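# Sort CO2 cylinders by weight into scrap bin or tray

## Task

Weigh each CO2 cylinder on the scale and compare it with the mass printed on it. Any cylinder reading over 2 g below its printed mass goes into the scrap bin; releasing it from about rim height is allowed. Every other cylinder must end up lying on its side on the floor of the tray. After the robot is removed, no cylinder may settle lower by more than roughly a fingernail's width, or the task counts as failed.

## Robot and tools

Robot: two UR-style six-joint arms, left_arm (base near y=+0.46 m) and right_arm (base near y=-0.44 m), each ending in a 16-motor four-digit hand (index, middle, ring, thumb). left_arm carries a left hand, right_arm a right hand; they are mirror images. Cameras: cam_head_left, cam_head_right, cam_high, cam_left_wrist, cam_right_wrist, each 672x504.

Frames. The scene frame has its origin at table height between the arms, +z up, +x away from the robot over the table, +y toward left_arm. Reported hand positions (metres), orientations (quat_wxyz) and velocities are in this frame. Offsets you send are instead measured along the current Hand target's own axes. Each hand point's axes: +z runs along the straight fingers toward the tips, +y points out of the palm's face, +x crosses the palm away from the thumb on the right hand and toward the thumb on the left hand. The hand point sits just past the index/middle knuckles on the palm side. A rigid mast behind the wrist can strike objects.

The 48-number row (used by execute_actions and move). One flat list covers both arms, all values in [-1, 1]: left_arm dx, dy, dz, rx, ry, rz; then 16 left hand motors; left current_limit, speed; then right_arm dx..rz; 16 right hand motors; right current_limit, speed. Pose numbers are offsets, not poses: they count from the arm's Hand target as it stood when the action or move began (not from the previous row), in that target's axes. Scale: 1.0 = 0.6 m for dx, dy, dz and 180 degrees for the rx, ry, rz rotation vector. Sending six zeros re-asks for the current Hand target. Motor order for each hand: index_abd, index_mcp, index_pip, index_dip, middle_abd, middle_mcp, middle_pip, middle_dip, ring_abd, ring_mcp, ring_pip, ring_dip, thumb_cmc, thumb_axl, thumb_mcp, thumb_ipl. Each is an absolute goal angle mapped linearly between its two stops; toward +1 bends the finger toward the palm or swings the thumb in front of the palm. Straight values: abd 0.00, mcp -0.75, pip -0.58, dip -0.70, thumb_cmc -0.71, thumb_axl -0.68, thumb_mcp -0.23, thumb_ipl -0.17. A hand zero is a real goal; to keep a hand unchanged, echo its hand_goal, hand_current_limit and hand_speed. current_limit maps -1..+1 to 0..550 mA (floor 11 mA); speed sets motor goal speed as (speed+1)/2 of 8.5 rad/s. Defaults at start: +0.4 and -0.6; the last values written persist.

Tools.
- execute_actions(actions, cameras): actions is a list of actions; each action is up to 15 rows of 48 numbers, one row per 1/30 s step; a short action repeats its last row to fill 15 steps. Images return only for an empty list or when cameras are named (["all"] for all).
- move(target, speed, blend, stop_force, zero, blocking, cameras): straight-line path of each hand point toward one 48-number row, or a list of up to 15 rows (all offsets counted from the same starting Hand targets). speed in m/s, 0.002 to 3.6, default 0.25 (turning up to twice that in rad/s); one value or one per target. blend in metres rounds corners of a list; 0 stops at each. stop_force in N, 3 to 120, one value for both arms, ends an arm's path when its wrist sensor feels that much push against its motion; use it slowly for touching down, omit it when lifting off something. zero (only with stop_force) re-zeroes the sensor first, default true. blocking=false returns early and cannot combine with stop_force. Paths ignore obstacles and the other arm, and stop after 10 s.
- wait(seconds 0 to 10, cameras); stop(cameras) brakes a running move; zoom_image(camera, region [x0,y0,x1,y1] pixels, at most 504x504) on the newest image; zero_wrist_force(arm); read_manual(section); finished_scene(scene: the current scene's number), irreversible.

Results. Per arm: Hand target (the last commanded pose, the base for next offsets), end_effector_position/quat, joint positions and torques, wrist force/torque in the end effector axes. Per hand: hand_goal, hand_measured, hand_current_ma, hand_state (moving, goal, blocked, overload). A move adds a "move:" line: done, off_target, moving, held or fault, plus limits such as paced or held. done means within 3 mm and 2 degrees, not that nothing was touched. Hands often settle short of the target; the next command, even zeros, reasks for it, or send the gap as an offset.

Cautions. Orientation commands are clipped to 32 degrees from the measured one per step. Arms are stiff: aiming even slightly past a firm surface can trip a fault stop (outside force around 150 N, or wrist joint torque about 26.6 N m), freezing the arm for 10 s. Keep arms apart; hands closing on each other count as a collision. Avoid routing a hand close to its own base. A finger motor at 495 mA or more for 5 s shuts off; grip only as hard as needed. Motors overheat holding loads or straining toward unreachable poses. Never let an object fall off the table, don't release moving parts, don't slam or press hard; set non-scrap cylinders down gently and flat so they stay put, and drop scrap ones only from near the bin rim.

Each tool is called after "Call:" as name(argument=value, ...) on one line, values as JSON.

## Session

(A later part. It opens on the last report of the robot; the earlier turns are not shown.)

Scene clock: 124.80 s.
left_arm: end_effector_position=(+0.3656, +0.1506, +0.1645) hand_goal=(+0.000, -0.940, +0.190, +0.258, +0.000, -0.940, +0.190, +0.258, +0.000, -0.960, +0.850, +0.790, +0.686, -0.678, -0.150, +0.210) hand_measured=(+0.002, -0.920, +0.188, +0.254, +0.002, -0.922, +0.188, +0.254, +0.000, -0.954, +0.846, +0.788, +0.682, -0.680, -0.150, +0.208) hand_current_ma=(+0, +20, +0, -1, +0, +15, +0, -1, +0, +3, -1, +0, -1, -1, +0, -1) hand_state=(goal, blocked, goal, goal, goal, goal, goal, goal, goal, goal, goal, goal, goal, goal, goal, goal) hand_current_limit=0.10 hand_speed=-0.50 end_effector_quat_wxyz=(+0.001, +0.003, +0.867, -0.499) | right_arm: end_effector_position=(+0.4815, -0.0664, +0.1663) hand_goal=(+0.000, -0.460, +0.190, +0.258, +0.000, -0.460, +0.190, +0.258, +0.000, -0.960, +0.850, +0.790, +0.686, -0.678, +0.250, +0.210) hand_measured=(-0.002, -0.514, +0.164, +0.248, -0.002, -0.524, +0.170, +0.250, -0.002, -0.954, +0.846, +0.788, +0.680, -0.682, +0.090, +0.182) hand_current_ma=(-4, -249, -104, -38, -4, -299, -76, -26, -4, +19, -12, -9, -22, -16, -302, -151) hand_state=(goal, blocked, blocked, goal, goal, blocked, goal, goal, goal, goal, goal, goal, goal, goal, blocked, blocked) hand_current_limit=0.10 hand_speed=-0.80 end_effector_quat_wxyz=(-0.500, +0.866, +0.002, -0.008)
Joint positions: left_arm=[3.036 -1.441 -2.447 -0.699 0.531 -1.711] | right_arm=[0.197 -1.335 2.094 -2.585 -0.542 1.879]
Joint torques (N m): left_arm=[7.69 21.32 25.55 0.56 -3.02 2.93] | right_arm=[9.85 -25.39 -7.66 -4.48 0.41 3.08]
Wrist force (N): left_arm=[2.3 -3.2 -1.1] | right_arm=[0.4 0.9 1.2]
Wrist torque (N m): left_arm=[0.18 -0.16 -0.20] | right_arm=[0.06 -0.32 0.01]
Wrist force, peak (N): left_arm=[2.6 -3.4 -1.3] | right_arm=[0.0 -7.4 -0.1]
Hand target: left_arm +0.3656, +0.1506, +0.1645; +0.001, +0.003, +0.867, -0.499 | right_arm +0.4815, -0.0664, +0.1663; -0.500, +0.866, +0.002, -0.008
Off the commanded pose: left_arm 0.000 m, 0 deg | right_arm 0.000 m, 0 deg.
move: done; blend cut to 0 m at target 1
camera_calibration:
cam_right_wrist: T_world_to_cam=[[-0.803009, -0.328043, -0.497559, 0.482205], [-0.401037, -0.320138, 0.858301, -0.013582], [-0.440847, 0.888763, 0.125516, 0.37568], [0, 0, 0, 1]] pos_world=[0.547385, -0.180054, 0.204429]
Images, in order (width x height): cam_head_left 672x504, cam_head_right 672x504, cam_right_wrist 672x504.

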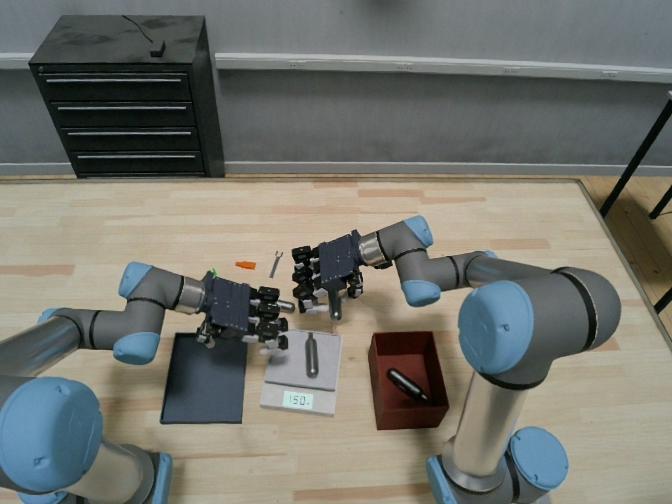

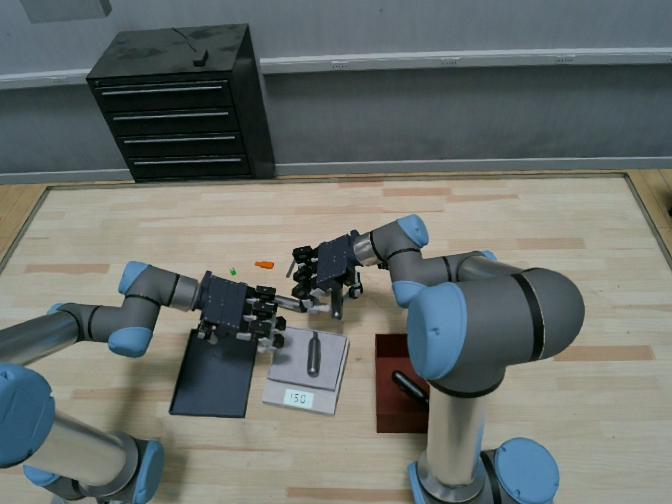

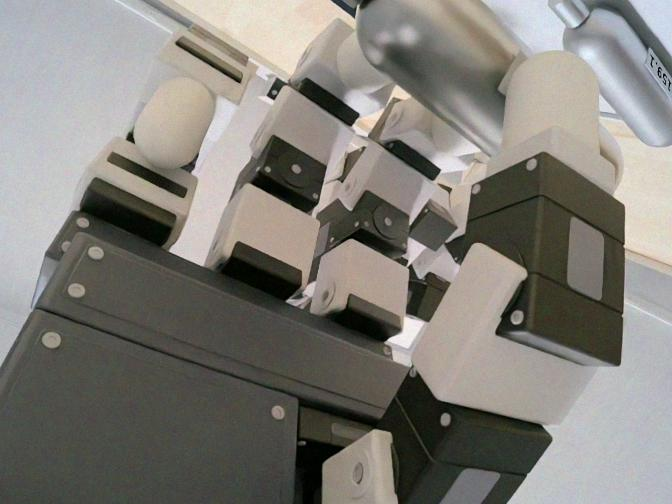

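Call:
move(target=[0,-0.0391,0.2661,0,0,0,0,-0.94,0.19,0.259,0,-0.94,0.19,0.259,0,-0.959,0.85,0.79,0.6857,-0.678,-0.15,0.21,0.1,-0.5,0,0.1333,-0.2309,0,0,0,0,-0.46,0.19,0.259,0,-0.46,0.19,0.259,0,-0.959,0.85,0.79,0.6857,-0.678,0.25,0.21,0.1,-0.8], speed=0.25)

Call:
move(target=[0,0.0303,0.0175,0,0,0,0,-0.94,0.19,0.259,0,-0.94,0.19,0.259,0,-0.959,0.85,0.79,0.6857,-0.678,-0.15,0.21,0.1,-0.5,0,0,0,0,0,0,0,-0.46,0.19,0.259,0,-0.46,0.19,0.259,0,-0.959,0.85,0.79,0.6857,-0.678,0.25,0.21,0.1,-0.8], speed=0.035, stop_force=3)

Call:
move(target=[0,0,0,0,0,0,0,-0.46,0.19,0.259,0,-0.46,0.19,0.259,0,-0.959,0.85,0.79,0.6857,-0.678,0.25,0.21,0.05,-0.8,0,0,0,0,0,0,0,-0.46,0.19,0.259,0,-0.46,0.19,0.259,0,-0.959,0.85,0.79,0.6857,-0.678,0.25,0.21,0.1,-0.8], speed=0.2)

Scene clock: 129.27 s.
left_arm: end_effector_position=(+0.3652, +0.0008, +0.1045) hand_goal=(+0.000, -0.940, +0.190, +0.258, +0.000, -0.940, +0.190, +0.258, +0.000, -0.960, +0.850, +0.790, +0.686, -0.678, -0.150, +0.210) hand_measured=(+0.002, -0.920, +0.188, +0.254, +0.002, -0.922, +0.188, +0.254, +0.000, -0.954, +0.846, +0.788, +0.682, -0.680, -0.150, +0.208) hand_current_ma=(+0, +20, +0, -1, +0, +15, +0, -1, +0, +3, -1, +0, -1, -1, +0, -1) hand_state=(goal, blocked, goal, goal, goal, goal, goal, goal, goal, goal, goal, goal, goal, goal, goal, goal) hand_current_limit=0.10 hand_speed=-0.50 end_effector_quat_wxyz=(+0.001, +0.003, +0.867, -0.499) | right_arm: end_effector_position=(+0.4832, -0.2263, +0.1661) hand_goal=(+0.000, -0.460, +0.190, +0.258, +0.000, -0.460, +0.190, +0.258, +0.000, -0.960, +0.850, +0.790, +0.686, -0.678, +0.250, +0.210) hand_measured=(-0.002, -0.514, +0.164, +0.248, -0.002, -0.524, +0.170, +0.250, -0.002, -0.954, +0.846, +0.788, +0.680, -0.682, +0.090, +0.182) hand_current_ma=(-4, -249, -104, -38, -4, -296, -77, -26, -4, +19, -12, -9, -23, -17, -303, -151) hand_state=(goal, blocked, blocked, goal, goal, blocked, goal, goal, goal, goal, goal, goal, goal, goal, blocked, blocked) hand_current_limit=0.10 hand_speed=-0.80 end_effector_quat_wxyz=(-0.500, +0.866, +0.002, -0.008)
Joint positions: left_arm=[2.651 -1.958 -2.266 0.162 0.684 -2.342] | right_arm=[-0.153 -1.525 2.132 -1.846 -0.556 1.199]
Joint torques (N m): left_arm=[-8.26 25.47 19.54 5.18 0.09 -2.91] | right_arm=[-10.17 -11.63 -29.59 -0.09 0.18 -3]
Wrist force (N): left_arm=[2.2 -3.1 -1.0] | right_arm=[0.4 1.0 1.0]
Wrist torque (N m): left_arm=[0.19 -0.15 -0.07] | right_arm=[0.10 -0.30 0.15]
Wrist force, peak (N): left_arm=[2.6 -3.3 -1.6] | right_arm=[0.1 0.2 2.7]
Hand target: left_arm +0.3652, +0.0007, +0.1045; +0.001, +0.003, +0.867, -0.499 | right_arm +0.4832, -0.2264, +0.1661; -0.500, +0.866, +0.002, -0.008
Off the commanded pose: left_arm 0.000 m, 0 deg | right_arm 0.000 m, 0 deg.
move: done

Scene clock: 130.97 s.
left_arm: end_effector_position=(+0.3653, +0.0008, +0.0835) hand_goal=(+0.000, -0.940, +0.190, +0.258, +0.000, -0.940, +0.190, +0.258, +0.000, -0.960, +0.850, +0.790, +0.686, -0.678, -0.150, +0.210) hand_measured=(+0.002, -0.920, +0.188, +0.254, +0.002, -0.922, +0.188, +0.254, +0.000, -0.954, +0.846, +0.788, +0.682, -0.680, -0.150, +0.208) hand_current_ma=(+0, +20, +0, -1, +0, +15, +0, -1, +0, +3, -1, +0, -1, -1, +0, -1) hand_state=(goal, blocked, goal, goal, goal, goal, goal, goal, goal, goal, goal, goal, goal, goal, goal, goal) hand_current_limit=0.10 hand_speed=-0.50 end_effector_quat_wxyz=(+0.001, +0.003, +0.867, -0.499) | right_arm: end_effector_position=(+0.4832, -0.2264, +0.1661) hand_goal=(+0.000, -0.460, +0.190, +0.258, +0.000, -0.460, +0.190, +0.258, +0.000, -0.960, +0.850, +0.790, +0.686, -0.678, +0.250, +0.210) hand_measured=(-0.002, -0.514, +0.164, +0.248, -0.002, -0.524, +0.170, +0.250, -0.002, -0.954, +0.846, +0.788, +0.680, -0.682, +0.090, +0.182) hand_current_ma=(-4, -249, -104, -38, -4, -296, -77, -26, -4, +19, -12, -9, -23, -17, -302, -151) hand_state=(goal, blocked, blocked, goal, goal, blocked, goal, goal, goal, goal, goal, goal, goal, goal, blocked, blocked) hand_current_limit=0.10 hand_speed=-0.80 end_effector_quat_wxyz=(-0.500, +0.866, +0.002, -0.008)
Joint positions: left_arm=[2.651 -2.016 -2.272 0.225 0.684 -2.342] | right_arm=[-0.153 -1.525 2.132 -1.846 -0.556 1.198]
Joint torques (N m): left_arm=[6.73 26.04 3.49 5.26 -2.13 -2.91] | right_arm=[-10.55 -12.12 -29.75 -0.24 0.39 -2.5]
Wrist force (N): left_arm=[2.3 -2.9 -0.8] | right_arm=[0.6 0.9 1.0]
Wrist torque (N m): left_arm=[0.20 -0.15 -0.08] | right_arm=[0.08 -0.33 0.15]
Wrist force, peak (N): left_arm=[2.4 -3.5 -1.4] | right_arm=[0.5 1.0 1.5]
Hand target: left_arm +0.3653, +0.0008, +0.0835; +0.001, +0.003, +0.867, -0.499 | right_arm +0.4832, -0.2264, +0.1661; -0.500, +0.866, +0.002, -0.008
Off the commanded pose: left_arm 0.000 m, 0 deg | right_arm 0.000 m, 0 deg.
move: done

Scene clock: 131.90 s.
left_arm: end_effector_position=(+0.3653, +0.0008, +0.0835) hand_goal=(+0.000, -0.460, +0.190, +0.258, +0.000, -0.460, +0.190, +0.258, +0.000, -0.960, +0.850, +0.790, +0.686, -0.678, +0.250, +0.210) hand_measured=(+0.002, -0.568, +0.174, +0.262, +0.002, -0.564, +0.172, +0.264, +0.000, -0.954, +0.846, +0.788, +0.682, -0.682, +0.120, +0.192) hand_current_ma=(+0, -287, -12, +1, +0, -271, -14, +3, +0, +3, -1, +0, -1, -1, -289, -23) hand_state=(goal, blocked, goal, goal, goal, blocked, goal, goal, goal, goal, goal, goal, goal, goal, blocked, goal) hand_current_limit=0.05 hand_speed=-0.80 end_effector_quat_wxyz=(+0.001, +0.003, +0.867, -0.499) | right_arm: end_effector_position=(+0.4832, -0.2264, +0.1661) hand_goal=(+0.000, -0.460, +0.190, +0.258, +0.000, -0.460, +0.190, +0.258, +0.000, -0.960, +0.850, +0.790, +0.686, -0.678, +0.250, +0.210) hand_measured=(-0.002, -0.514, +0.164, +0.248, -0.002, -0.524, +0.170, +0.250, -0.002, -0.954, +0.846, +0.788, +0.680, -0.682, +0.090, +0.182) hand_current_ma=(-4, -249, -104, -38, -4, -296, -77, -26, -4, +19, -12, -9, -23, -17, -302, -151) hand_state=(goal, blocked, blocked, goal, goal, blocked, goal, goal, goal, goal, goal, goal, goal, goal, blocked, blocked) hand_current_limit=0.10 hand_speed=-0.80 end_effector_quat_wxyz=(-0.500, +0.866, +0.002, -0.008)
Joint positions: left_arm=[2.651 -2.016 -2.272 0.226 0.684 -2.342] | right_arm=[-0.153 -1.525 2.132 -1.846 -0.556 1.198]
Joint torques (N m): left_arm=[6.9 25.93 4.63 3.25 -0.7 -2.43] | right_arm=[-9.78 -12.38 -29.74 -0.19 0.33 -2.46]
Wrist force (N): left_arm=[2.2 -11.5 -2.4] | right_arm=[0.5 0.8 1.5]
Wrist torque (N m): left_arm=[0.07 -0.17 -0.03] | right_arm=[0.02 -0.33 0.14]
Wrist force, peak (N): left_arm=[2.4 -11.6 -2.1] | right_arm=[0.5 1.3 1.2]
Hand target: left_arm +0.3653, +0.0008, +0.0835; +0.001, +0.003, +0.867, -0.499 | right_arm +0.4832, -0.2264, +0.1661; -0.500, +0.866, +0.002, -0.008
Off the commanded pose: left_arm 0.000 m, 0 deg | right_arm 0.000 m, 0 deg.
move: done

Call:
move(target=[[0,-0.101,-0.0583,0,0,0,0,-0.46,0.19,0.259,0,-0.46,0.19,0.259,0,-0.959,0.85,0.79,0.6857,-0.678,0.25,0.21,0.1,-0.8,0,0,0,0,0,0,0,-0.46,0.19,0.259,0,-0.46,0.19,0.259,0,-0.959,0.85,0.79,0.6857,-0.678,0.25,0.21,0.1,-0.8],[0,-0.0248,-0.2453,0,0,0,0,-0.46,0.19,0.259,0,-0.46,0.19,0.259,0,-0.959,0.85,0.79,0.6857,-0.678,0.25,0.21,0.1,-0.8,-0.05,-0.0333,0.0577,0,0,0,0,-0.46,0.19,0.259,0,-0.46,0.19,0.259,0,-0.959,0.85,0.79,0.6857,-0.678,0.25,0.21,0.1,-0.8],[-0.3917,0.0073,-0.246,0,0,0,0,-0.46,0.19,0.259,0,-0.46,0.19,0.259,0,-0.959,0.85,0.79,0.6857,-0.678,0.25,0.21,0.1,-0.8,-0.1417,-0.1295,0.2909,0,0,0,0,-0.46,0.19,0.259,0,-0.46,0.19,0.259,0,-0.959,0.85,0.79,0.6857,-0.678,0.25,0.21,0.1,-0.8],[-0.4083,0.0067,0.1001,0,0,0,0,-0.46,0.19,0.259,0,-0.46,0.19,0.259,0,-0.959,0.85,0.79,0.6857,-0.678,0.25,0.21,0.1,-0.8,-0.1637,-0.1007,0.3777,0,0,0,0,-0.46,0.19,0.259,0,-0.46,0.19,0.259,0,-0.959,0.85,0.79,0.6857,-0.678,0.25,0.21,0.1,-0.8]], speed=[0.2,0.3,0.35,0.3], blend=[0.02,0.03,0.03,0])

Call:
move(target=[0,0.0476,0.0275,0,0,0,0,-0.46,0.19,0.259,0,-0.46,0.19,0.259,0,-0.959,0.85,0.79,0.6857,-0.678,0.25,0.21,0.1,-0.8,0,0.0361,0.0208,0,0,0,0,-0.46,0.19,0.259,0,-0.46,0.19,0.259,0,-0.959,0.85,0.79,0.6857,-0.678,0.25,0.21,0.1,-0.8], speed=0.035, stop_force=3, cameras=["cam_head_left"])

Scene clock: 136.77 s.
left_arm: end_effector_position=(+0.6102, -0.0500, +0.0510) hand_goal=(+0.000, -0.460, +0.190, +0.258, +0.000, -0.460, +0.190, +0.258, +0.000, -0.960, +0.850, +0.790, +0.686, -0.678, +0.250, +0.210) hand_measured=(+0.002, -0.550, +0.160, +0.250, +0.002, -0.534, +0.156, +0.246, +0.000, -0.954, +0.846, +0.788, +0.676, -0.686, +0.120, +0.176) hand_current_ma=(+0, -212, -33, -5, +0, -154, -40, -8, +0, +3, -1, +0, -5, -4, -303, -66) hand_state=(goal, blocked, blocked, goal, goal, blocked, blocked, goal, goal, goal, goal, goal, goal, goal, blocked, blocked) hand_current_limit=0.10 hand_speed=-0.80 end_effector_quat_wxyz=(+0.001, +0.003, +0.867, -0.499) | right_arm: end_effector_position=(+0.3818, -0.0010, +0.1065) hand_goal=(+0.000, -0.460, +0.190, +0.258, +0.000, -0.460, +0.190, +0.258, +0.000, -0.960, +0.850, +0.790, +0.686, -0.678, +0.250, +0.210) hand_measured=(-0.002, -0.514, +0.164, +0.248, -0.002, -0.524, +0.170, +0.250, -0.002, -0.954, +0.846, +0.788, +0.680, -0.682, +0.090, +0.182) hand_current_ma=(-4, -248, -104, -38, -4, -296, -77, -26, -4, +19, -12, -9, -23, -17, -302, -151) hand_state=(goal, blocked, blocked, goal, goal, blocked, goal, goal, goal, goal, goal, goal, goal, goal, blocked, blocked) hand_current_limit=0.10 hand_speed=-0.80 end_effector_quat_wxyz=(-0.500, +0.866, +0.002, -0.008)
Joint positions: left_arm=[2.746 -2.381 -1.596 -0.188 0.63 -2.212] | right_arm=[0.395 -1.217 2.269 -3.158 -0.619 2.213]
Joint torques (N m): left_arm=[-6.92 45.31 25.49 5.51 -0.34 -2.97] | right_arm=[9.41 -19.37 -23.4 -4.49 0.14 3.14]
Wrist force (N): left_arm=[2.5 -1.5 -0.3] | right_arm=[0.4 0.9 1.2]
Wrist torque (N m): left_arm=[0.27 -0.17 -0.06] | right_arm=[0.06 -0.32 0.00]
Wrist force, peak (N): left_arm=[2.6 -11.7 -2.6] | right_arm=[0.1 1.4 1.9]
Hand target: left_arm +0.6103, -0.0501, +0.0510; +0.001, +0.003, +0.867, -0.499 | right_arm +0.3818, -0.0009, +0.1065; -0.500, +0.866, +0.002, -0.008
Off the commanded pose: left_arm 0.000 m, 0 deg | right_arm 0.000 m, 0 deg.
move: done

Scene clock: 138.87 s.
left_arm: end_effector_position=(+0.6103, -0.0500, +0.0243) hand_goal=(+0.000, -0.460, +0.190, +0.258, +0.000, -0.460, +0.190, +0.258, +0.000, -0.960, +0.850, +0.790, +0.686, -0.678, +0.250, +0.210) hand_measured=(+0.002, -0.550, +0.160, +0.250, +0.002, -0.534, +0.156, +0.246, +0.000, -0.954, +0.846, +0.788, +0.676, -0.686, +0.120, +0.176) hand_current_ma=(+0, -212, -34, -4, +0, -154, -40, -7, +0, +3, -1, +0, -5, -5, -302, -67) hand_state=(goal, blocked, blocked, goal, goal, blocked, blocked, goal, goal, goal, goal, goal, goal, goal, blocked, blocked) hand_current_limit=0.10 hand_speed=-0.80 end_effector_quat_wxyz=(+0.001, +0.003, +0.867, -0.499) | right_arm: end_effector_position=(+0.3815, -0.0010, +0.0850) hand_goal=(+0.000, -0.460, +0.190, +0.258, +0.000, -0.460, +0.190, +0.258, +0.000, -0.960, +0.850, +0.790, +0.686, -0.678, +0.250, +0.210) hand_measured=(-0.002, -0.514, +0.164, +0.250, -0.002, -0.524, +0.170, +0.254, -0.002, -0.954, +0.846, +0.788, +0.678, -0.682, +0.090, +0.182) hand_current_ma=(-4, -248, -105, -32, -4, -295, -77, -13, -4, +20, -12, -9, -26, -19, -302, -151) hand_state=(goal, blocked, blocked, goal, goal, blocked, goal, goal, goal, goal, goal, goal, goal, goal, blocked, blocked) hand_current_limit=0.10 hand_speed=-0.80 end_effector_quat_wxyz=(-0.500, +0.866, +0.002, -0.008)
Joint positions: left_arm=[2.746 -2.428 -1.594 -0.142 0.63 -2.212] | right_arm=[0.395 -1.158 2.278 -3.225 -0.619 2.213]
Joint torques (N m): left_arm=[-1.43 62.74 8.27 0.72 -0.2 1.55] | right_arm=[4.82 -42.83 -22.39 -0.87 0.19 -0.7]
Wrist force (N): left_arm=[2.6 -1.7 -0.7] | right_arm=[0.4 0.8 1.1]
Wrist torque (N m): left_arm=[0.28 -0.20 -0.07] | right_arm=[0.09 -0.32 0.02]
Wrist force, peak (N): left_arm=[3.5 -10.2 -5.2] | right_arm=[-0.2 -6.6 -2.7]
Hand target: left_arm +0.6103, -0.0500, +0.0243; +0.001, +0.003, +0.867, -0.499 (not the last commanded pose) | right_arm +0.3815, -0.0010, +0.0850; -0.500, +0.866, +0.002, -0.008 (not the last commanded pose)
Off the commanded pose: left_arm 0.006 m, 0 deg | right_arm 0.004 m, 0 deg.
move: contact (left_arm, right_arm)
Images, in order (width x height): cam_head_left 672x504.

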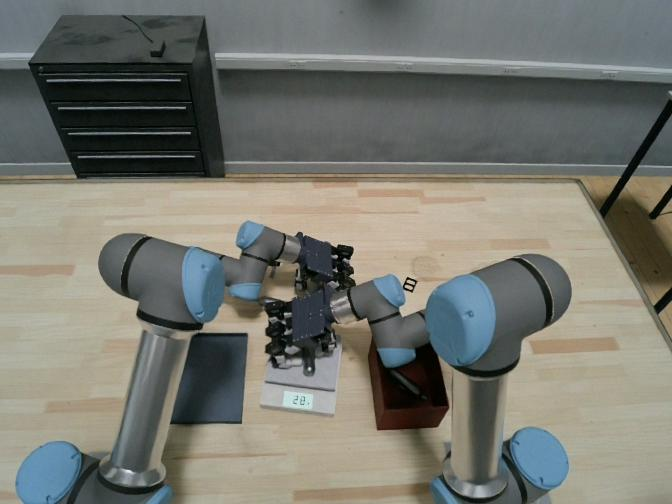

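Call:
move(target=[[0,0,0,0,0,0,0,-0.78,0.19,0.259,0,-0.78,0.19,0.259,0,-0.959,0.85,0.79,0.6857,-0.678,-0.056,0.21,0.1,-0.9,0,0,0,0,0,0,0,-0.78,0.19,0.259,0,-0.78,0.19,0.259,0,-0.959,0.85,0.79,0.6857,-0.678,-0.056,0.21,0.1,-0.9],[0.0005,0,0,0,0,0,0,-0.89,0.19,0.259,0,-0.89,0.19,0.259,0,-0.959,0.85,0.79,0.6857,-0.678,-0.2,0.21,0.1,-0.7,0.0005,0,0,0,0,0,0,-0.89,0.19,0.259,0,-0.89,0.19,0.259,0,-0.959,0.85,0.79,0.6857,-0.678,-0.2,0.21,0.1,-0.7],[0,-0.1155,-0.0667,0,0,0,0,-0.89,0.19,0.259,0,-0.89,0.19,0.259,0,-0.959,0.85,0.79,0.6857,-0.678,-0.2,0.21,0.1,-0.7,0,-0.0722,-0.0417,0,0,0,0,-0.89,0.19,0.259,0,-0.89,0.19,0.259,0,-0.959,0.85,0.79,0.6857,-0.678,-0.2,0.21,0.1,-0.7]], speed=[0.2,0.2,0.2], cameras=["cam_head_left", "cam_head_right", "cam_left_wrist"])

Call:
zoom_image(camera="cam_head_left", region=[250, 320, 350, 420])

Call:
zoom_image(camera="cam_head_right", region=[250, 320, 350, 420])

Scene clock: 142.97 s.
left_arm: end_effector_position=(+0.6099, -0.0502, +0.1042) hand_goal=(+0.000, -0.890, +0.190, +0.258, +0.000, -0.890, +0.190, +0.258, +0.000, -0.960, +0.850, +0.790, +0.686, -0.678, -0.200, +0.210) hand_measured=(+0.002, -0.870, +0.188, +0.254, +0.002, -0.874, +0.188, +0.254, +0.000, -0.954, +0.846, +0.788, +0.682, -0.680, -0.196, +0.208) hand_current_ma=(+0, +17, +0, -1, +0, +13, -1, -1, +0, +3, -1, +0, -1, -1, +2, -1) hand_state=(goal, goal, goal, goal, goal, goal, goal, goal, goal, goal, goal, goal, goal, goal, goal, goal) hand_current_limit=0.10 hand_speed=-0.70 end_effector_quat_wxyz=(+0.001, +0.003, +0.867, -0.499) | right_arm: end_effector_position=(+0.3821, -0.0010, +0.1350) hand_goal=(+0.000, -0.890, +0.190, +0.258, +0.000, -0.890, +0.190, +0.258, +0.000, -0.960, +0.850, +0.790, +0.686, -0.678, -0.200, +0.210) hand_measured=(-0.002, -0.874, +0.188, +0.254, -0.002, -0.870, +0.188, +0.254, -0.002, -0.954, +0.846, +0.788, +0.682, -0.680, -0.196, +0.208) hand_current_ma=(-4, +64, -6, -12, -4, +81, -6, -11, -4, +20, -12, -9, -13, -10, +18, -9) hand_state=(goal, goal, goal, goal, goal, goal, goal, goal, goal, goal, goal, goal, goal, goal, goal, goal) hand_current_limit=0.10 hand_speed=-0.70 end_effector_quat_wxyz=(-0.500, +0.866, +0.002, -0.008)
Joint positions: left_arm=[2.746 -2.292 -1.587 -0.285 0.63 -2.213] | right_arm=[0.395 -1.29 2.253 -3.068 -0.619 2.212]
Joint torques (N m): left_arm=[8.43 59.8 25.3 0.61 -2.69 3.07] | right_arm=[-10.05 -40.76 -24.12 -0.36 2.89 -2.44]
Wrist force (N): left_arm=[2.0 -3.3 -1.0] | right_arm=[0.2 -0.3 0.6]
Wrist torque (N m): left_arm=[0.16 -0.13 -0.22] | right_arm=[0.04 -0.29 0.14]
Wrist force, peak (N): left_arm=[2.6 -4.2 -1.5] | right_arm=[0.3 1.2 1.5]
Hand target: left_arm +0.6100, -0.0502, +0.1043; +0.001, +0.003, +0.867, -0.499 | right_arm +0.3821, -0.0010, +0.1350; -0.500, +0.866, +0.002, -0.008
Off the commanded pose: left_arm 0.000 m, 0 deg | right_arm 0.000 m, 0 deg.
move: done
camera_calibration:
cam_left_wrist: T_world_to_cam=[[0.760418, -0.370062, 0.533685, -0.561221], [-0.426906, 0.334441, 0.840179, 0.144865], [-0.489404, -0.86672, 0.0963334, 0.371734], [0, 0, 0, 1]] pos_world=[0.670534, 0.0660539, 0.141992]
Images, in order (width x height): cam_head_left 672x504, cam_head_right 672x504, cam_left_wrist 672x504.

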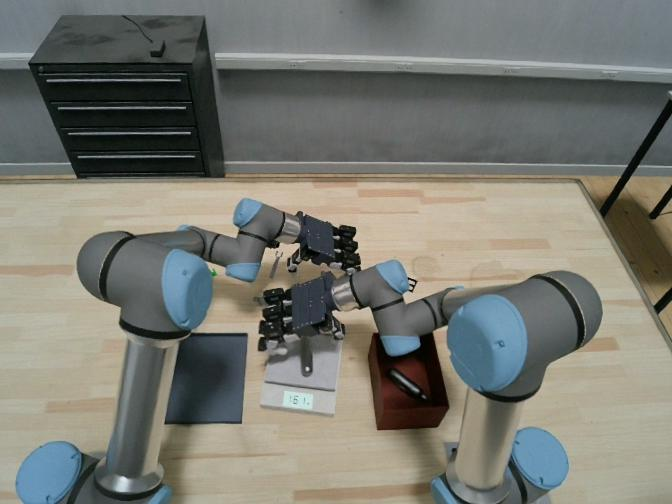

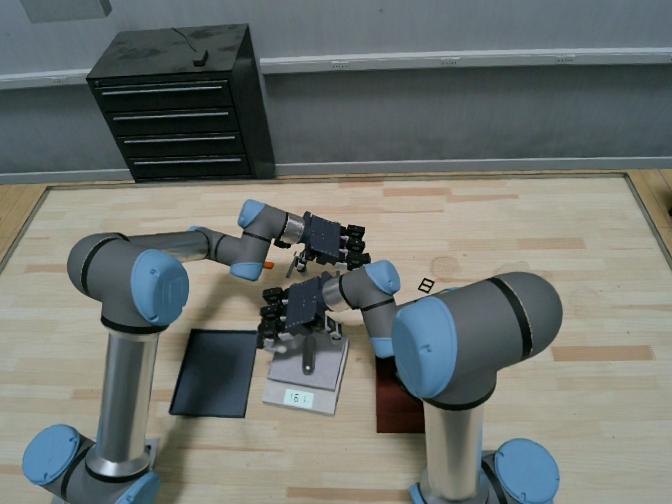

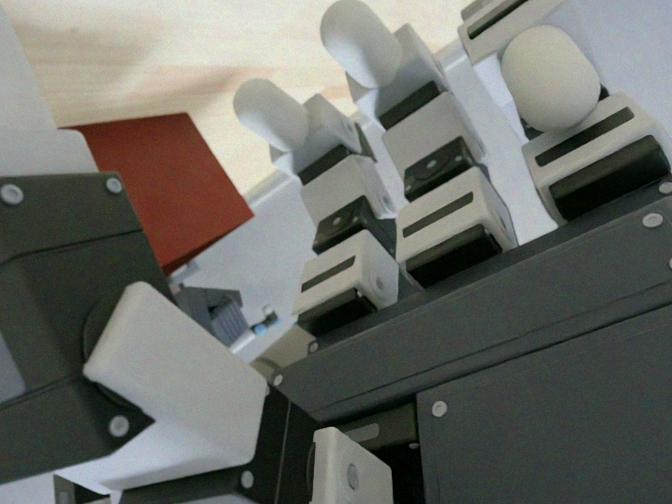

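Scaled by 5.040 from the camera's 672x504 image, which has a finer 960x720 frame.

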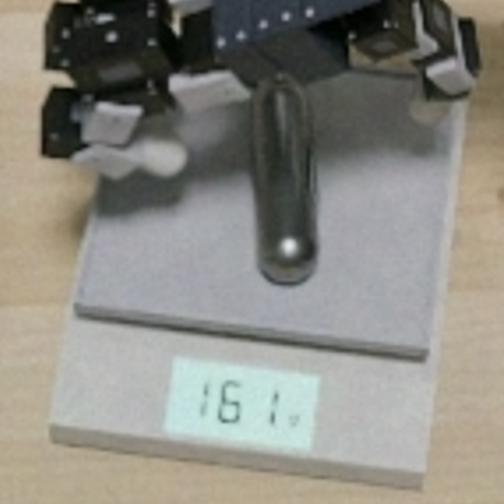

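Scaled by 5.040 from the camera's 672x504 image, which has a finer 960x720 frame.

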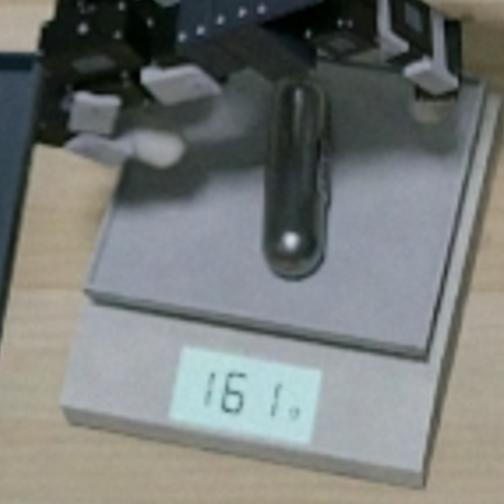

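Call:
move(target=[[0.0167,0.0757,-0.2835,0,0,0,0,-0.94,0.19,0.259,0,-0.94,0.19,0.259,0,-0.959,0.85,0.79,0.6857,-0.678,-0.15,0.21,0.1,-0.5,0.1,0.1162,-0.3178,0,0,0,0,-0.94,0.19,0.259,0,-0.94,0.19,0.259,0,-0.959,0.85,0.79,0.6857,-0.678,-0.15,0.21,0.1,-0.5],[0.3983,0.0757,-0.2835,0,0,0,0,-0.94,0.19,0.259,0,-0.94,0.19,0.259,0,-0.959,0.85,0.79,0.6857,-0.678,-0.15,0.21,0.1,-0.5,0.3467,0.1667,-0.2887,0,0,0,0,-0.94,0.19,0.259,0,-0.94,0.19,0.259,0,-0.959,0.85,0.79,0.6857,-0.678,-0.15,0.21,0.1,-0.5],[0.3983,0.0517,-0.0918,0,0,0,0,-0.94,0.19,0.259,0,-0.94,0.19,0.259,0,-0.959,0.85,0.79,0.6857,-0.678,-0.15,0.21,0.1,-0.5,0.375,0.2017,-0.2492,0,0,0,0,-0.94,0.19,0.259,0,-0.94,0.19,0.259,0,-0.959,0.85,0.79,0.6857,-0.678,-0.15,0.21,0.1,-0.5]], speed=[0.35,0.35,0.25], blend=[0.03,0.03,0], cameras=["cam_head_left", "cam_left_wrist"])

Call:
zoom_image(camera="cam_head_left", region=[240, 260, 380, 420])

Scene clock: 147.33 s.
left_arm: end_effector_position=(+0.3712, +0.0140, +0.1042) hand_goal=(+0.000, -0.940, +0.190, +0.258, +0.000, -0.940, +0.190, +0.258, +0.000, -0.960, +0.850, +0.790, +0.686, -0.678, -0.150, +0.210) hand_measured=(+0.002, -0.920, +0.188, +0.254, +0.002, -0.924, +0.188, +0.254, +0.000, -0.954, +0.846, +0.788, +0.684, -0.680, -0.150, +0.208) hand_current_ma=(+0, +19, +0, -1, +0, +14, +0, -1, +0, +3, -1, +0, -1, -1, +0, -1) hand_state=(goal, goal, goal, goal, goal, goal, goal, goal, goal, goal, goal, goal, goal, goal, goal, goal) hand_current_limit=0.10 hand_speed=-0.50 end_effector_quat_wxyz=(+0.001, +0.003, +0.867, -0.499) | right_arm: end_effector_position=(+0.6089, -0.1885, +0.1023) hand_goal=(+0.000, -0.940, +0.190, +0.258, +0.000, -0.940, +0.190, +0.258, +0.000, -0.960, +0.850, +0.790, +0.686, -0.678, -0.150, +0.210) hand_measured=(-0.002, -0.924, +0.188, +0.254, -0.002, -0.920, +0.188, +0.254, -0.002, -0.954, +0.846, +0.788, +0.684, -0.680, -0.150, +0.208) hand_current_ma=(-4, +65, -5, -12, -4, +82, -5, -11, -4, +20, -12, -9, -10, -9, -2, -9) hand_state=(goal, goal, goal, goal, goal, goal, goal, goal, goal, goal, goal, goal, goal, goal, goal, goal) hand_current_limit=0.10 hand_speed=-0.50 end_effector_quat_wxyz=(-0.500, +0.866, +0.002, -0.008)
Joint positions: left_arm=[2.685 -1.941 -2.283 0.127 0.663 -2.297] | right_arm=[-0.047 -1.129 1.867 -2.149 -0.53 1.399]
Joint torques (N m): left_arm=[-8.5 24.16 19.8 5.12 -0.21 -2.49] | right_arm=[10.12 -27.44 -27.64 -3.83 3.14 3.22]
Wrist force (N): left_arm=[2.1 -3.1 -1.4] | right_arm=[0.2 -0.7 0.5]
Wrist torque (N m): left_arm=[0.22 -0.15 -0.07] | right_arm=[0.01 -0.30 -0.02]
Wrist force, peak (N): left_arm=[3.8 -2.8 -1.8] | right_arm=[0.0 -1.3 1.8]
Hand target: left_arm +0.3712, +0.0140, +0.1042; +0.001, +0.003, +0.867, -0.499 | right_arm +0.6089, -0.1885, +0.1023; -0.500, +0.866, +0.002, -0.008
Off the commanded pose: left_arm 0.000 m, 0 deg | right_arm 0.000 m, 0 deg.
move: done
camera_calibration:
cam_left_wrist: T_world_to_cam=[[0.760413, -0.370153, 0.533628, -0.355876], [-0.426827, 0.334451, 0.840215, 0.0215347], [-0.489481, -0.866677, 0.0963294, 0.310595], [0, 0, 0, 1]] pos_world=[0.431834, 0.130254, 0.141892]
Images, in order (width x height): cam_head_left 672x504, cam_left_wrist 672x504.

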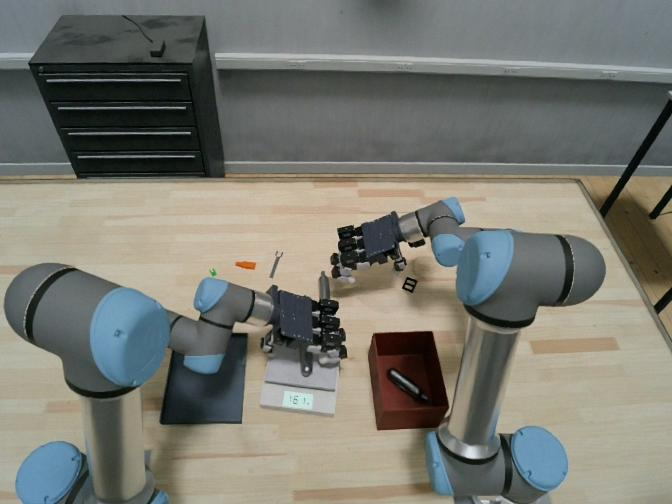

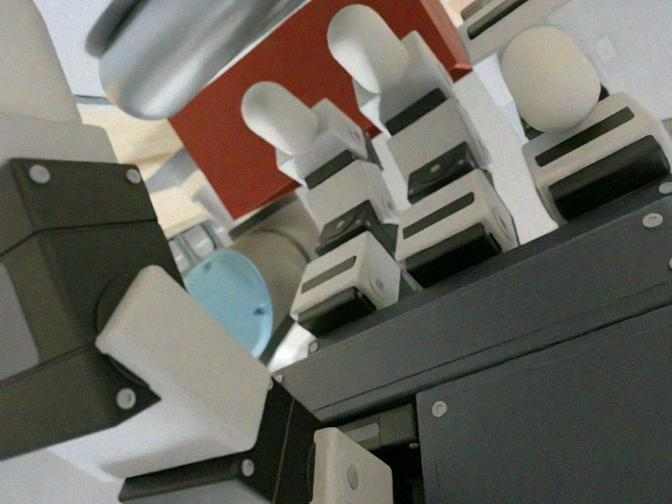

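Scaled by 3.150 from the camera's 672x504 image, which has a finer 960x720 frame.

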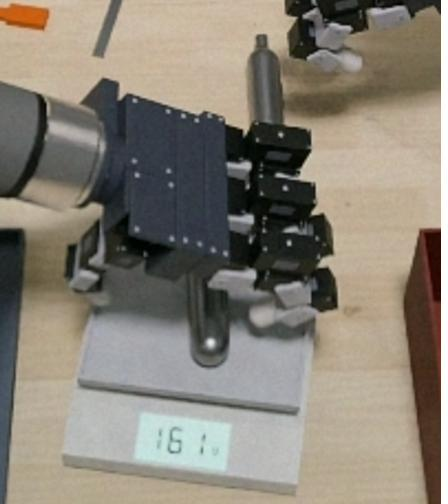

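Call:
move(target=[[0,0.0299,0.0173,0,0,0,0,-0.94,0.19,0.259,0,-0.94,0.19,0.259,0,-0.959,0.85,0.79,0.6857,-0.678,-0.15,0.21,0.1,-0.5,0.002,-0.033,0.2148,0,0,0,0,-0.94,0.19,0.259,0,-0.94,0.19,0.259,0,-0.959,0.85,0.79,0.6857,-0.678,-0.15,0.21,0.1,-0.5],[0,0.0299,0.0173,0,0,0,0,-0.46,0.19,0.259,0,-0.46,0.19,0.259,0,-0.959,0.85,0.79,0.6857,-0.678,0.25,0.21,0.05,-0.8,0.002,0.0158,0.243,0,0,0,0,-0.46,0.19,0.259,0,-0.46,0.19,0.259,0,-0.959,0.85,0.79,0.6857,-0.678,0.25,0.21,0.05,-0.8]], speed=[0.2,0.05], cameras=["cam_right_wrist", "cam_left_wrist"])

Scene clock: 151.47 s.
left_arm: end_effector_position=(+0.3713, +0.0140, +0.0834) hand_goal=(+0.000, -0.460, +0.190, +0.258, +0.000, -0.460, +0.190, +0.258, +0.000, -0.960, +0.850, +0.790, +0.686, -0.678, +0.250, +0.210) hand_measured=(+0.002, -0.568, +0.174, +0.262, +0.002, -0.564, +0.172, +0.264, +0.000, -0.954, +0.846, +0.788, +0.682, -0.680, +0.120, +0.192) hand_current_ma=(+0, -289, -12, +1, +0, -269, -13, +3, +0, +3, -1, +0, -1, -1, -289, -23) hand_state=(goal, blocked, goal, goal, goal, blocked, goal, goal, goal, goal, goal, goal, goal, goal, blocked, goal) hand_current_limit=0.05 hand_speed=-0.80 end_effector_quat_wxyz=(+0.001, +0.003, +0.867, -0.499) | right_arm: end_effector_position=(+0.6078, -0.0669, +0.0212) hand_goal=(+0.000, -0.460, +0.190, +0.258, +0.000, -0.460, +0.190, +0.258, +0.000, -0.960, +0.850, +0.790, +0.686, -0.678, +0.250, +0.210) hand_measured=(-0.002, -0.586, +0.180, +0.262, -0.002, -0.588, +0.184, +0.260, -0.002, -0.954, +0.846, +0.788, +0.684, -0.680, +0.124, +0.202) hand_current_ma=(-4, -289, -34, +13, -4, -289, -24, +7, -4, +20, -12, -9, -10, -9, -289, -42) hand_state=(goal, blocked, goal, goal, goal, blocked, goal, goal, goal, goal, goal, goal, goal, goal, blocked, goal) hand_current_limit=0.05 hand_speed=-0.80 end_effector_quat_wxyz=(-0.500, +0.866, +0.002, -0.008)
Joint positions: left_arm=[2.685 -1.999 -2.29 0.192 0.663 -2.297] | right_arm=[0.162 -0.866 1.819 -2.72 -0.534 1.811]
Joint torques (N m): left_arm=[6.74 25.77 5.19 3.42 -0.72 -2.34] | right_arm=[6.74 -35.45 -23.45 -3.12 1.07 2.76]
Wrist force (N): left_arm=[2.1 -11.5 -2.3] | right_arm=[-0.4 -6.6 -0.6]
Wrist torque (N m): left_arm=[0.06 -0.13 -0.05] | right_arm=[-0.07 -0.30 -0.03]
Wrist force, peak (N): left_arm=[2.1 -11.7 -1.8] | right_arm=[-0.1 -7.1 -0.1]
Hand target: left_arm +0.3713, +0.0140, +0.0834; +0.001, +0.003, +0.867, -0.499 | right_arm +0.6078, -0.0669, +0.0213; -0.500, +0.866, +0.002, -0.008
Off the commanded pose: left_arm 0.000 m, 0 deg | right_arm 0.000 m, 0 deg.
move: done
camera_calibration:
cam_left_wrist: T_world_to_cam=[[0.760418, -0.370062, 0.533685, -0.344927], [-0.426906, 0.334441, 0.840179, 0.0390101], [-0.489404, -0.86672, 0.0963334, 0.312609], [0, 0, 0, 1]] pos_world=[0.431934, 0.130254, 0.121192]
cam_right_wrist: T_world_to_cam=[[-0.802991, -0.328152, -0.497516, 0.511231], [-0.40106, -0.319965, 0.858355, 0.161492], [-0.440858, 0.888785, 0.12532, 0.450039], [0, 0, 0, 1]] pos_world=[0.673685, -0.180554, 0.0593287]
Images, in order (width x height): cam_left_wrist 672x504, cam_right_wrist 672x504.

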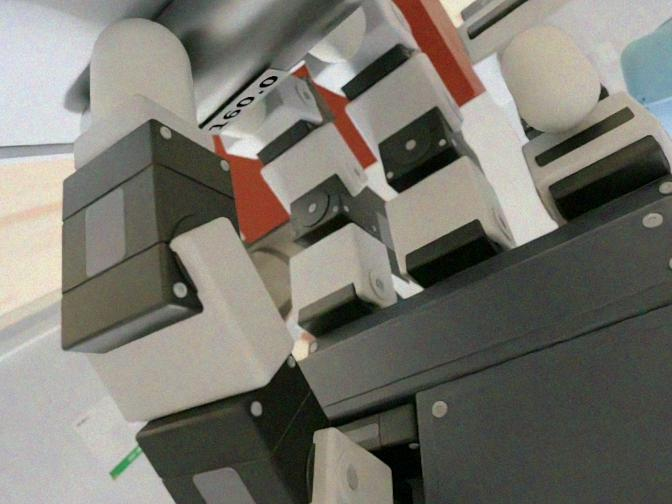

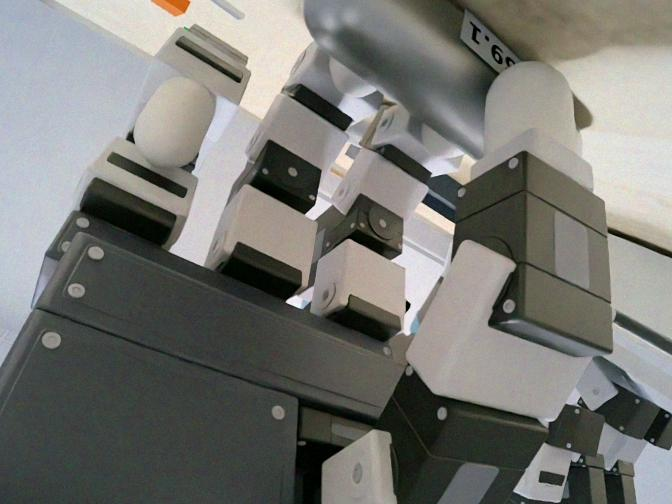

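Call:
move(target=[[0,-0.1227,-0.0708,0,0,0,0,-0.46,0.19,0.259,0,-0.46,0.19,0.259,0,-0.959,0.85,0.79,0.6857,-0.678,0.25,0.21,0.1,-0.8,0,-0.2165,-0.125,0,0,0,0,-0.46,0.19,0.259,0,-0.46,0.19,0.259,0,-0.959,0.85,0.79,0.6857,-0.678,0.25,0.21,0.1,-0.8]], speed=0.25, cameras=["cam_high", "cam_head_left", "cam_head_right"])

Call:
zoom_image(camera="cam_high", region=[410, 230, 540, 350])

Call:
zoom_image(camera="cam_head_left", region=[150, 320, 260, 440])

Scene clock: 159.07 s.
left_arm: end_effector_position=(+0.3709, +0.0137, +0.1684) hand_goal=(+0.000, -0.460, +0.190, +0.258, +0.000, -0.460, +0.190, +0.258, +0.000, -0.960, +0.850, +0.790, +0.686, -0.678, +0.250, +0.210) hand_measured=(+0.002, -0.550, +0.162, +0.250, +0.002, -0.536, +0.156, +0.246, +0.000, -0.954, +0.846, +0.788, +0.680, -0.684, +0.120, +0.176) hand_current_ma=(+0, -215, -30, -4, +0, -163, -39, -8, +0, +3, -1, +0, -3, -3, -302, -63) hand_state=(goal, blocked, blocked, goal, goal, blocked, blocked, goal, goal, goal, goal, goal, goal, goal, blocked, blocked) hand_current_limit=0.10 hand_speed=-0.80 end_effector_quat_wxyz=(+0.001, +0.003, +0.867, -0.499) | right_arm: end_effector_position=(+0.6095, -0.0670, +0.1712) hand_goal=(+0.000, -0.460, +0.190, +0.258, +0.000, -0.460, +0.190, +0.258, +0.000, -0.960, +0.850, +0.790, +0.686, -0.678, +0.250, +0.210) hand_measured=(-0.002, -0.522, +0.166, +0.252, -0.002, -0.534, +0.168, +0.248, -0.002, -0.954, +0.846, +0.788, +0.684, -0.680, +0.098, +0.184) hand_current_ma=(-4, -288, -92, -24, -4, -302, -86, -37, -4, +20, -12, -9, -10, -9, -303, -150) hand_state=(goal, blocked, blocked, goal, goal, blocked, blocked, goal, goal, goal, goal, goal, goal, goal, blocked, blocked) hand_current_limit=0.10 hand_speed=-0.80 end_effector_quat_wxyz=(-0.500, +0.866, +0.002, -0.008)
Joint positions: left_arm=[2.684 -1.778 -2.242 -0.075 0.664 -2.298] | right_arm=[0.161 -1.119 1.741 -2.388 -0.534 1.81]
Joint torques (N m): left_arm=[6.93 36.1 24.64 0.81 -2.82 3.06] | right_arm=[-10.18 -51.9 -29.53 -0.67 3.38 -2.62]
Wrist force (N): left_arm=[2.4 -1.7 -0.6] | right_arm=[0.5 0.9 1.1]
Wrist torque (N m): left_arm=[0.25 -0.16 -0.21] | right_arm=[0.08 -0.34 0.16]
Wrist force, peak (N): left_arm=[2.0 -11.9 -2.2] | right_arm=[-0.5 -6.9 -0.8]
Hand target: left_arm +0.3709, +0.0137, +0.1684; +0.001, +0.003, +0.867, -0.499 | right_arm +0.6095, -0.0670, +0.1712; -0.500, +0.866, +0.002, -0.008
Off the commanded pose: left_arm 0.000 m, 0 deg | right_arm 0.000 m, 0 deg.
move: done
Images, in order (width x height): cam_head_left 672x504, cam_head_right 672x504, cam_high 672x504.

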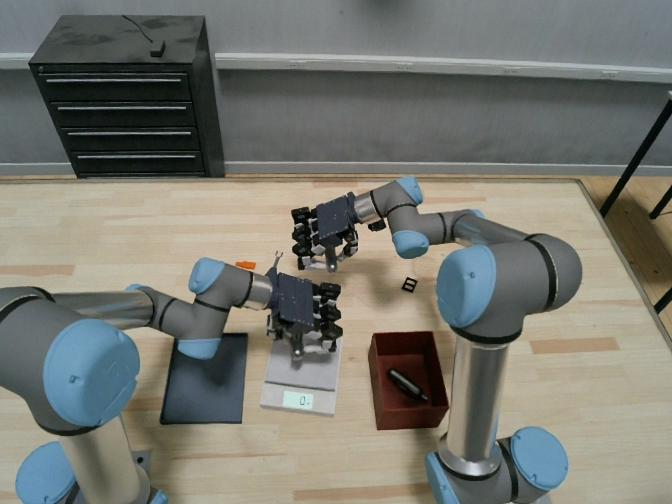

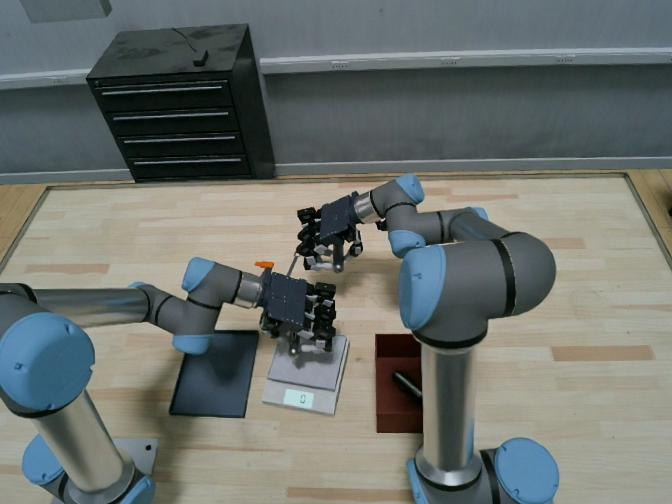

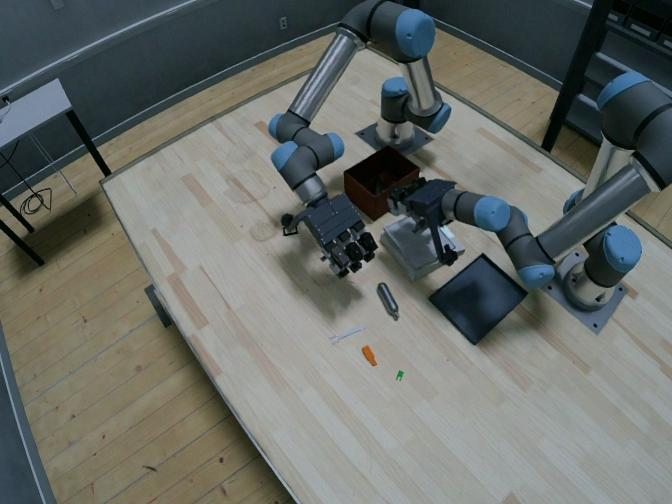

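Scaled by 3.877 from the camera's 672x504 image, which has a finer 960x720 frame.

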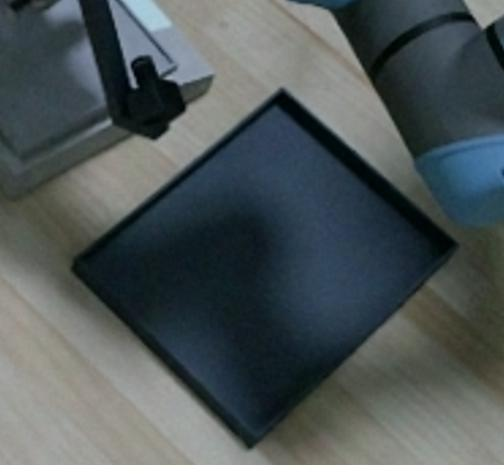

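Scaled by 4.200 from the camera's 672x504 image, which has a finer 960x720 frame.

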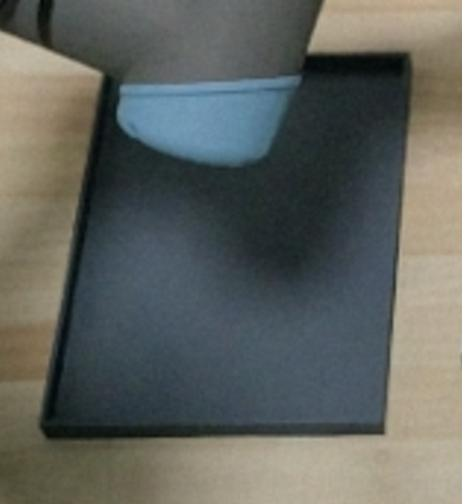

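Call:
move(target=[[-0.0301,0.1695,-0.1295,0,0.2165,0.125,0,-0.46,0.19,0.259,0,-0.46,0.19,0.259,0,-0.959,0.85,0.79,0.6857,-0.678,0.25,0.21,0.1,-0.8,-0.2667,0.0978,-0.1995,0,-0.0962,-0.0556,0,-0.46,0.19,0.259,0,-0.46,0.19,0.259,0,-0.959,0.85,0.79,0.6857,-0.678,0.25,0.21,0.1,-0.8],[-0.0602,0.3389,-0.259,0,0.433,0.25,0,-0.46,0.19,0.259,0,-0.46,0.19,0.259,0,-0.959,0.85,0.79,0.6857,-0.678,0.25,0.21,0.1,-0.8,-0.4942,0.1383,-0.253,0,-0.2165,-0.125,0,-0.46,0.19,0.259,0,-0.46,0.19,0.259,0,-0.959,0.85,0.79,0.6857,-0.678,0.25,0.21,0.1,-0.8],[-0.0602,0.3678,-0.2423,0,0.433,0.25,0,-0.46,0.19,0.259,0,-0.46,0.19,0.259,0,-0.959,0.85,0.79,0.6857,-0.678,0.25,0.21,0.1,-0.8,-0.4942,0.1892,-0.2237,0,-0.2165,-0.125,0,-0.89,0.19,0.259,0,-0.89,0.19,0.259,0,-0.959,0.85,0.79,0.6857,-0.678,-0.1,0.21,0.1,-0.6],[-0.0602,0.3728,-0.2394,0,0.433,0.25,0,-0.46,0.19,0.259,0,-0.46,0.19,0.259,0,-0.959,0.85,0.79,0.6857,-0.678,0.25,0.21,0.1,-0.8,-0.4942,0.1153,-0.2663,0,-0.2165,-0.125,0,-0.89,0.19,0.259,0,-0.89,0.19,0.259,0,-0.959,0.85,0.79,0.6857,-0.678,-0.1,0.21,0.1,-0.6]], speed=[0.45,0.45,0.15,0.15], blend=[0.03,0.03,0,0], cameras=["cam_head_left", "cam_left_wrist", "cam_high"])

Call:
zoom_image(camera="cam_high", region=[400, 230, 530, 350])

Scene clock: 166.50 s.
left_arm: end_effector_position=(+0.4086, +0.2502, +0.0475) hand_goal=(+0.000, -0.460, +0.190, +0.258, +0.000, -0.460, +0.190, +0.258, +0.000, -0.960, +0.850, +0.790, +0.686, -0.678, +0.250, +0.210) hand_measured=(+0.002, -0.550, +0.160, +0.250, +0.002, -0.534, +0.156, +0.246, +0.000, -0.954, +0.846, +0.788, +0.678, -0.684, +0.120, +0.176) hand_current_ma=(+0, -214, -31, -4, +0, -159, -40, -8, +0, +3, -1, +0, -4, -3, -302, -63) hand_state=(goal, blocked, blocked, goal, goal, blocked, blocked, goal, goal, goal, goal, goal, goal, goal, blocked, blocked) hand_current_limit=0.10 hand_speed=-0.80 end_effector_quat_wxyz=(-0.354, +0.614, +0.612, -0.350) | right_arm: end_effector_position=(+0.3152, -0.2433, +0.1944) hand_goal=(+0.000, -0.890, +0.190, +0.258, +0.000, -0.890, +0.190, +0.258, +0.000, -0.960, +0.850, +0.790, +0.686, -0.678, -0.100, +0.210) hand_measured=(-0.002, -0.874, +0.188, +0.254, -0.002, -0.870, +0.188, +0.254, -0.002, -0.954, +0.846, +0.788, +0.684, -0.680, -0.098, +0.208) hand_current_ma=(-4, +65, -6, -12, -4, +82, -6, -11, -4, +20, -12, -9, -10, -9, +13, -11) hand_state=(goal, goal, goal, goal, goal, goal, goal, goal, goal, goal, goal, goal, goal, goal, goal, goal) hand_current_limit=0.10 hand_speed=-0.60 end_effector_quat_wxyz=(-0.463, +0.797, +0.333, -0.198)
Joint positions: left_arm=[2.909 -2.008 -1.819 -1.919 1.402 -0.103] | right_arm=[-0.063 -1.677 2.06 -1.011 -0.993 0.386]
Joint torques (N m): left_arm=[-4.75 31.34 8.96 1.72 0.99 2.96] | right_arm=[-10.03 -27.15 -29.88 1.49 -0.67 -2.65]
Wrist force (N): left_arm=[2.4 -1.6 -0.1] | right_arm=[0.3 -0.7 0.9]
Wrist torque (N m): left_arm=[0.21 -0.15 -0.22] | right_arm=[-0.03 -0.33 0.12]
Wrist force, peak (N): left_arm=[3.0 -1.6 -0.6] | right_arm=[0.3 1.6 1.7]
Hand target: left_arm +0.4086, +0.2502, +0.0474; -0.354, +0.614, +0.612, -0.350 | right_arm +0.3152, -0.2433, +0.1945; -0.463, +0.797, +0.333, -0.198
Off the commanded pose: left_arm 0.000 m, 0 deg | right_arm 0.000 m, 0 deg.
move: done; blend cut to 0.0176 m at target 2
camera_calibration:
cam_left_wrist: T_world_to_cam=[[-0.370722, -0.76448, 0.527386, 0.294513], [0.33331, 0.420506, 0.843848, -0.326195], [-0.866873, 0.488616, 0.0989182, 0.354092], [0, 0, 0, 1]] pos_world=[0.52486, 0.189301, 0.0849106]
Images, in order (width x height): cam_head_left 672x504, cam_high 672x504, cam_left_wrist 672x504.

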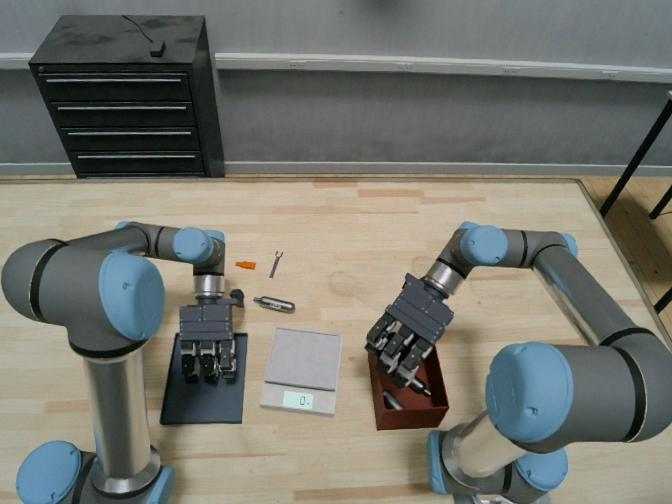

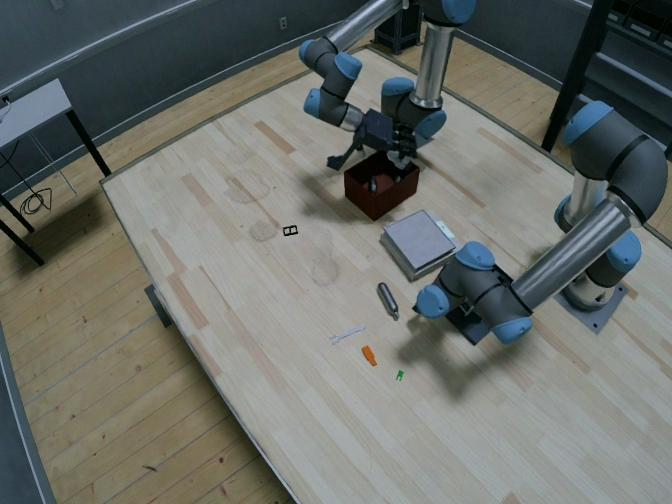

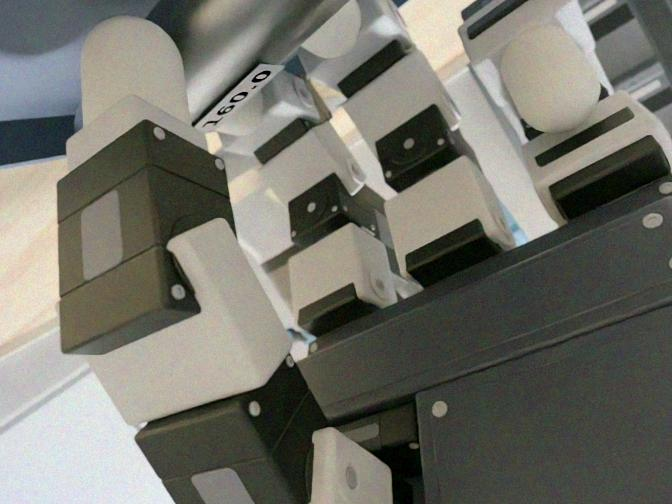

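Scaled by 3.877 from the camera's 672x504 image, which has a finer 960x720 frame.

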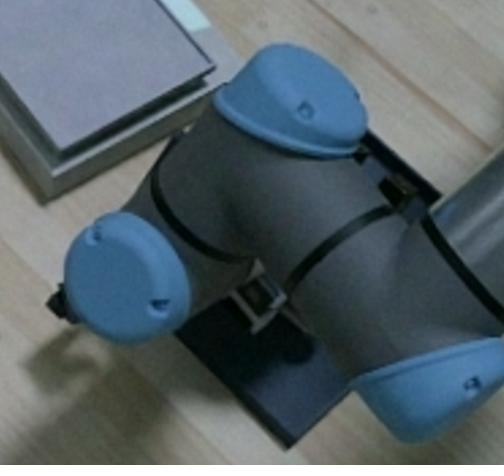

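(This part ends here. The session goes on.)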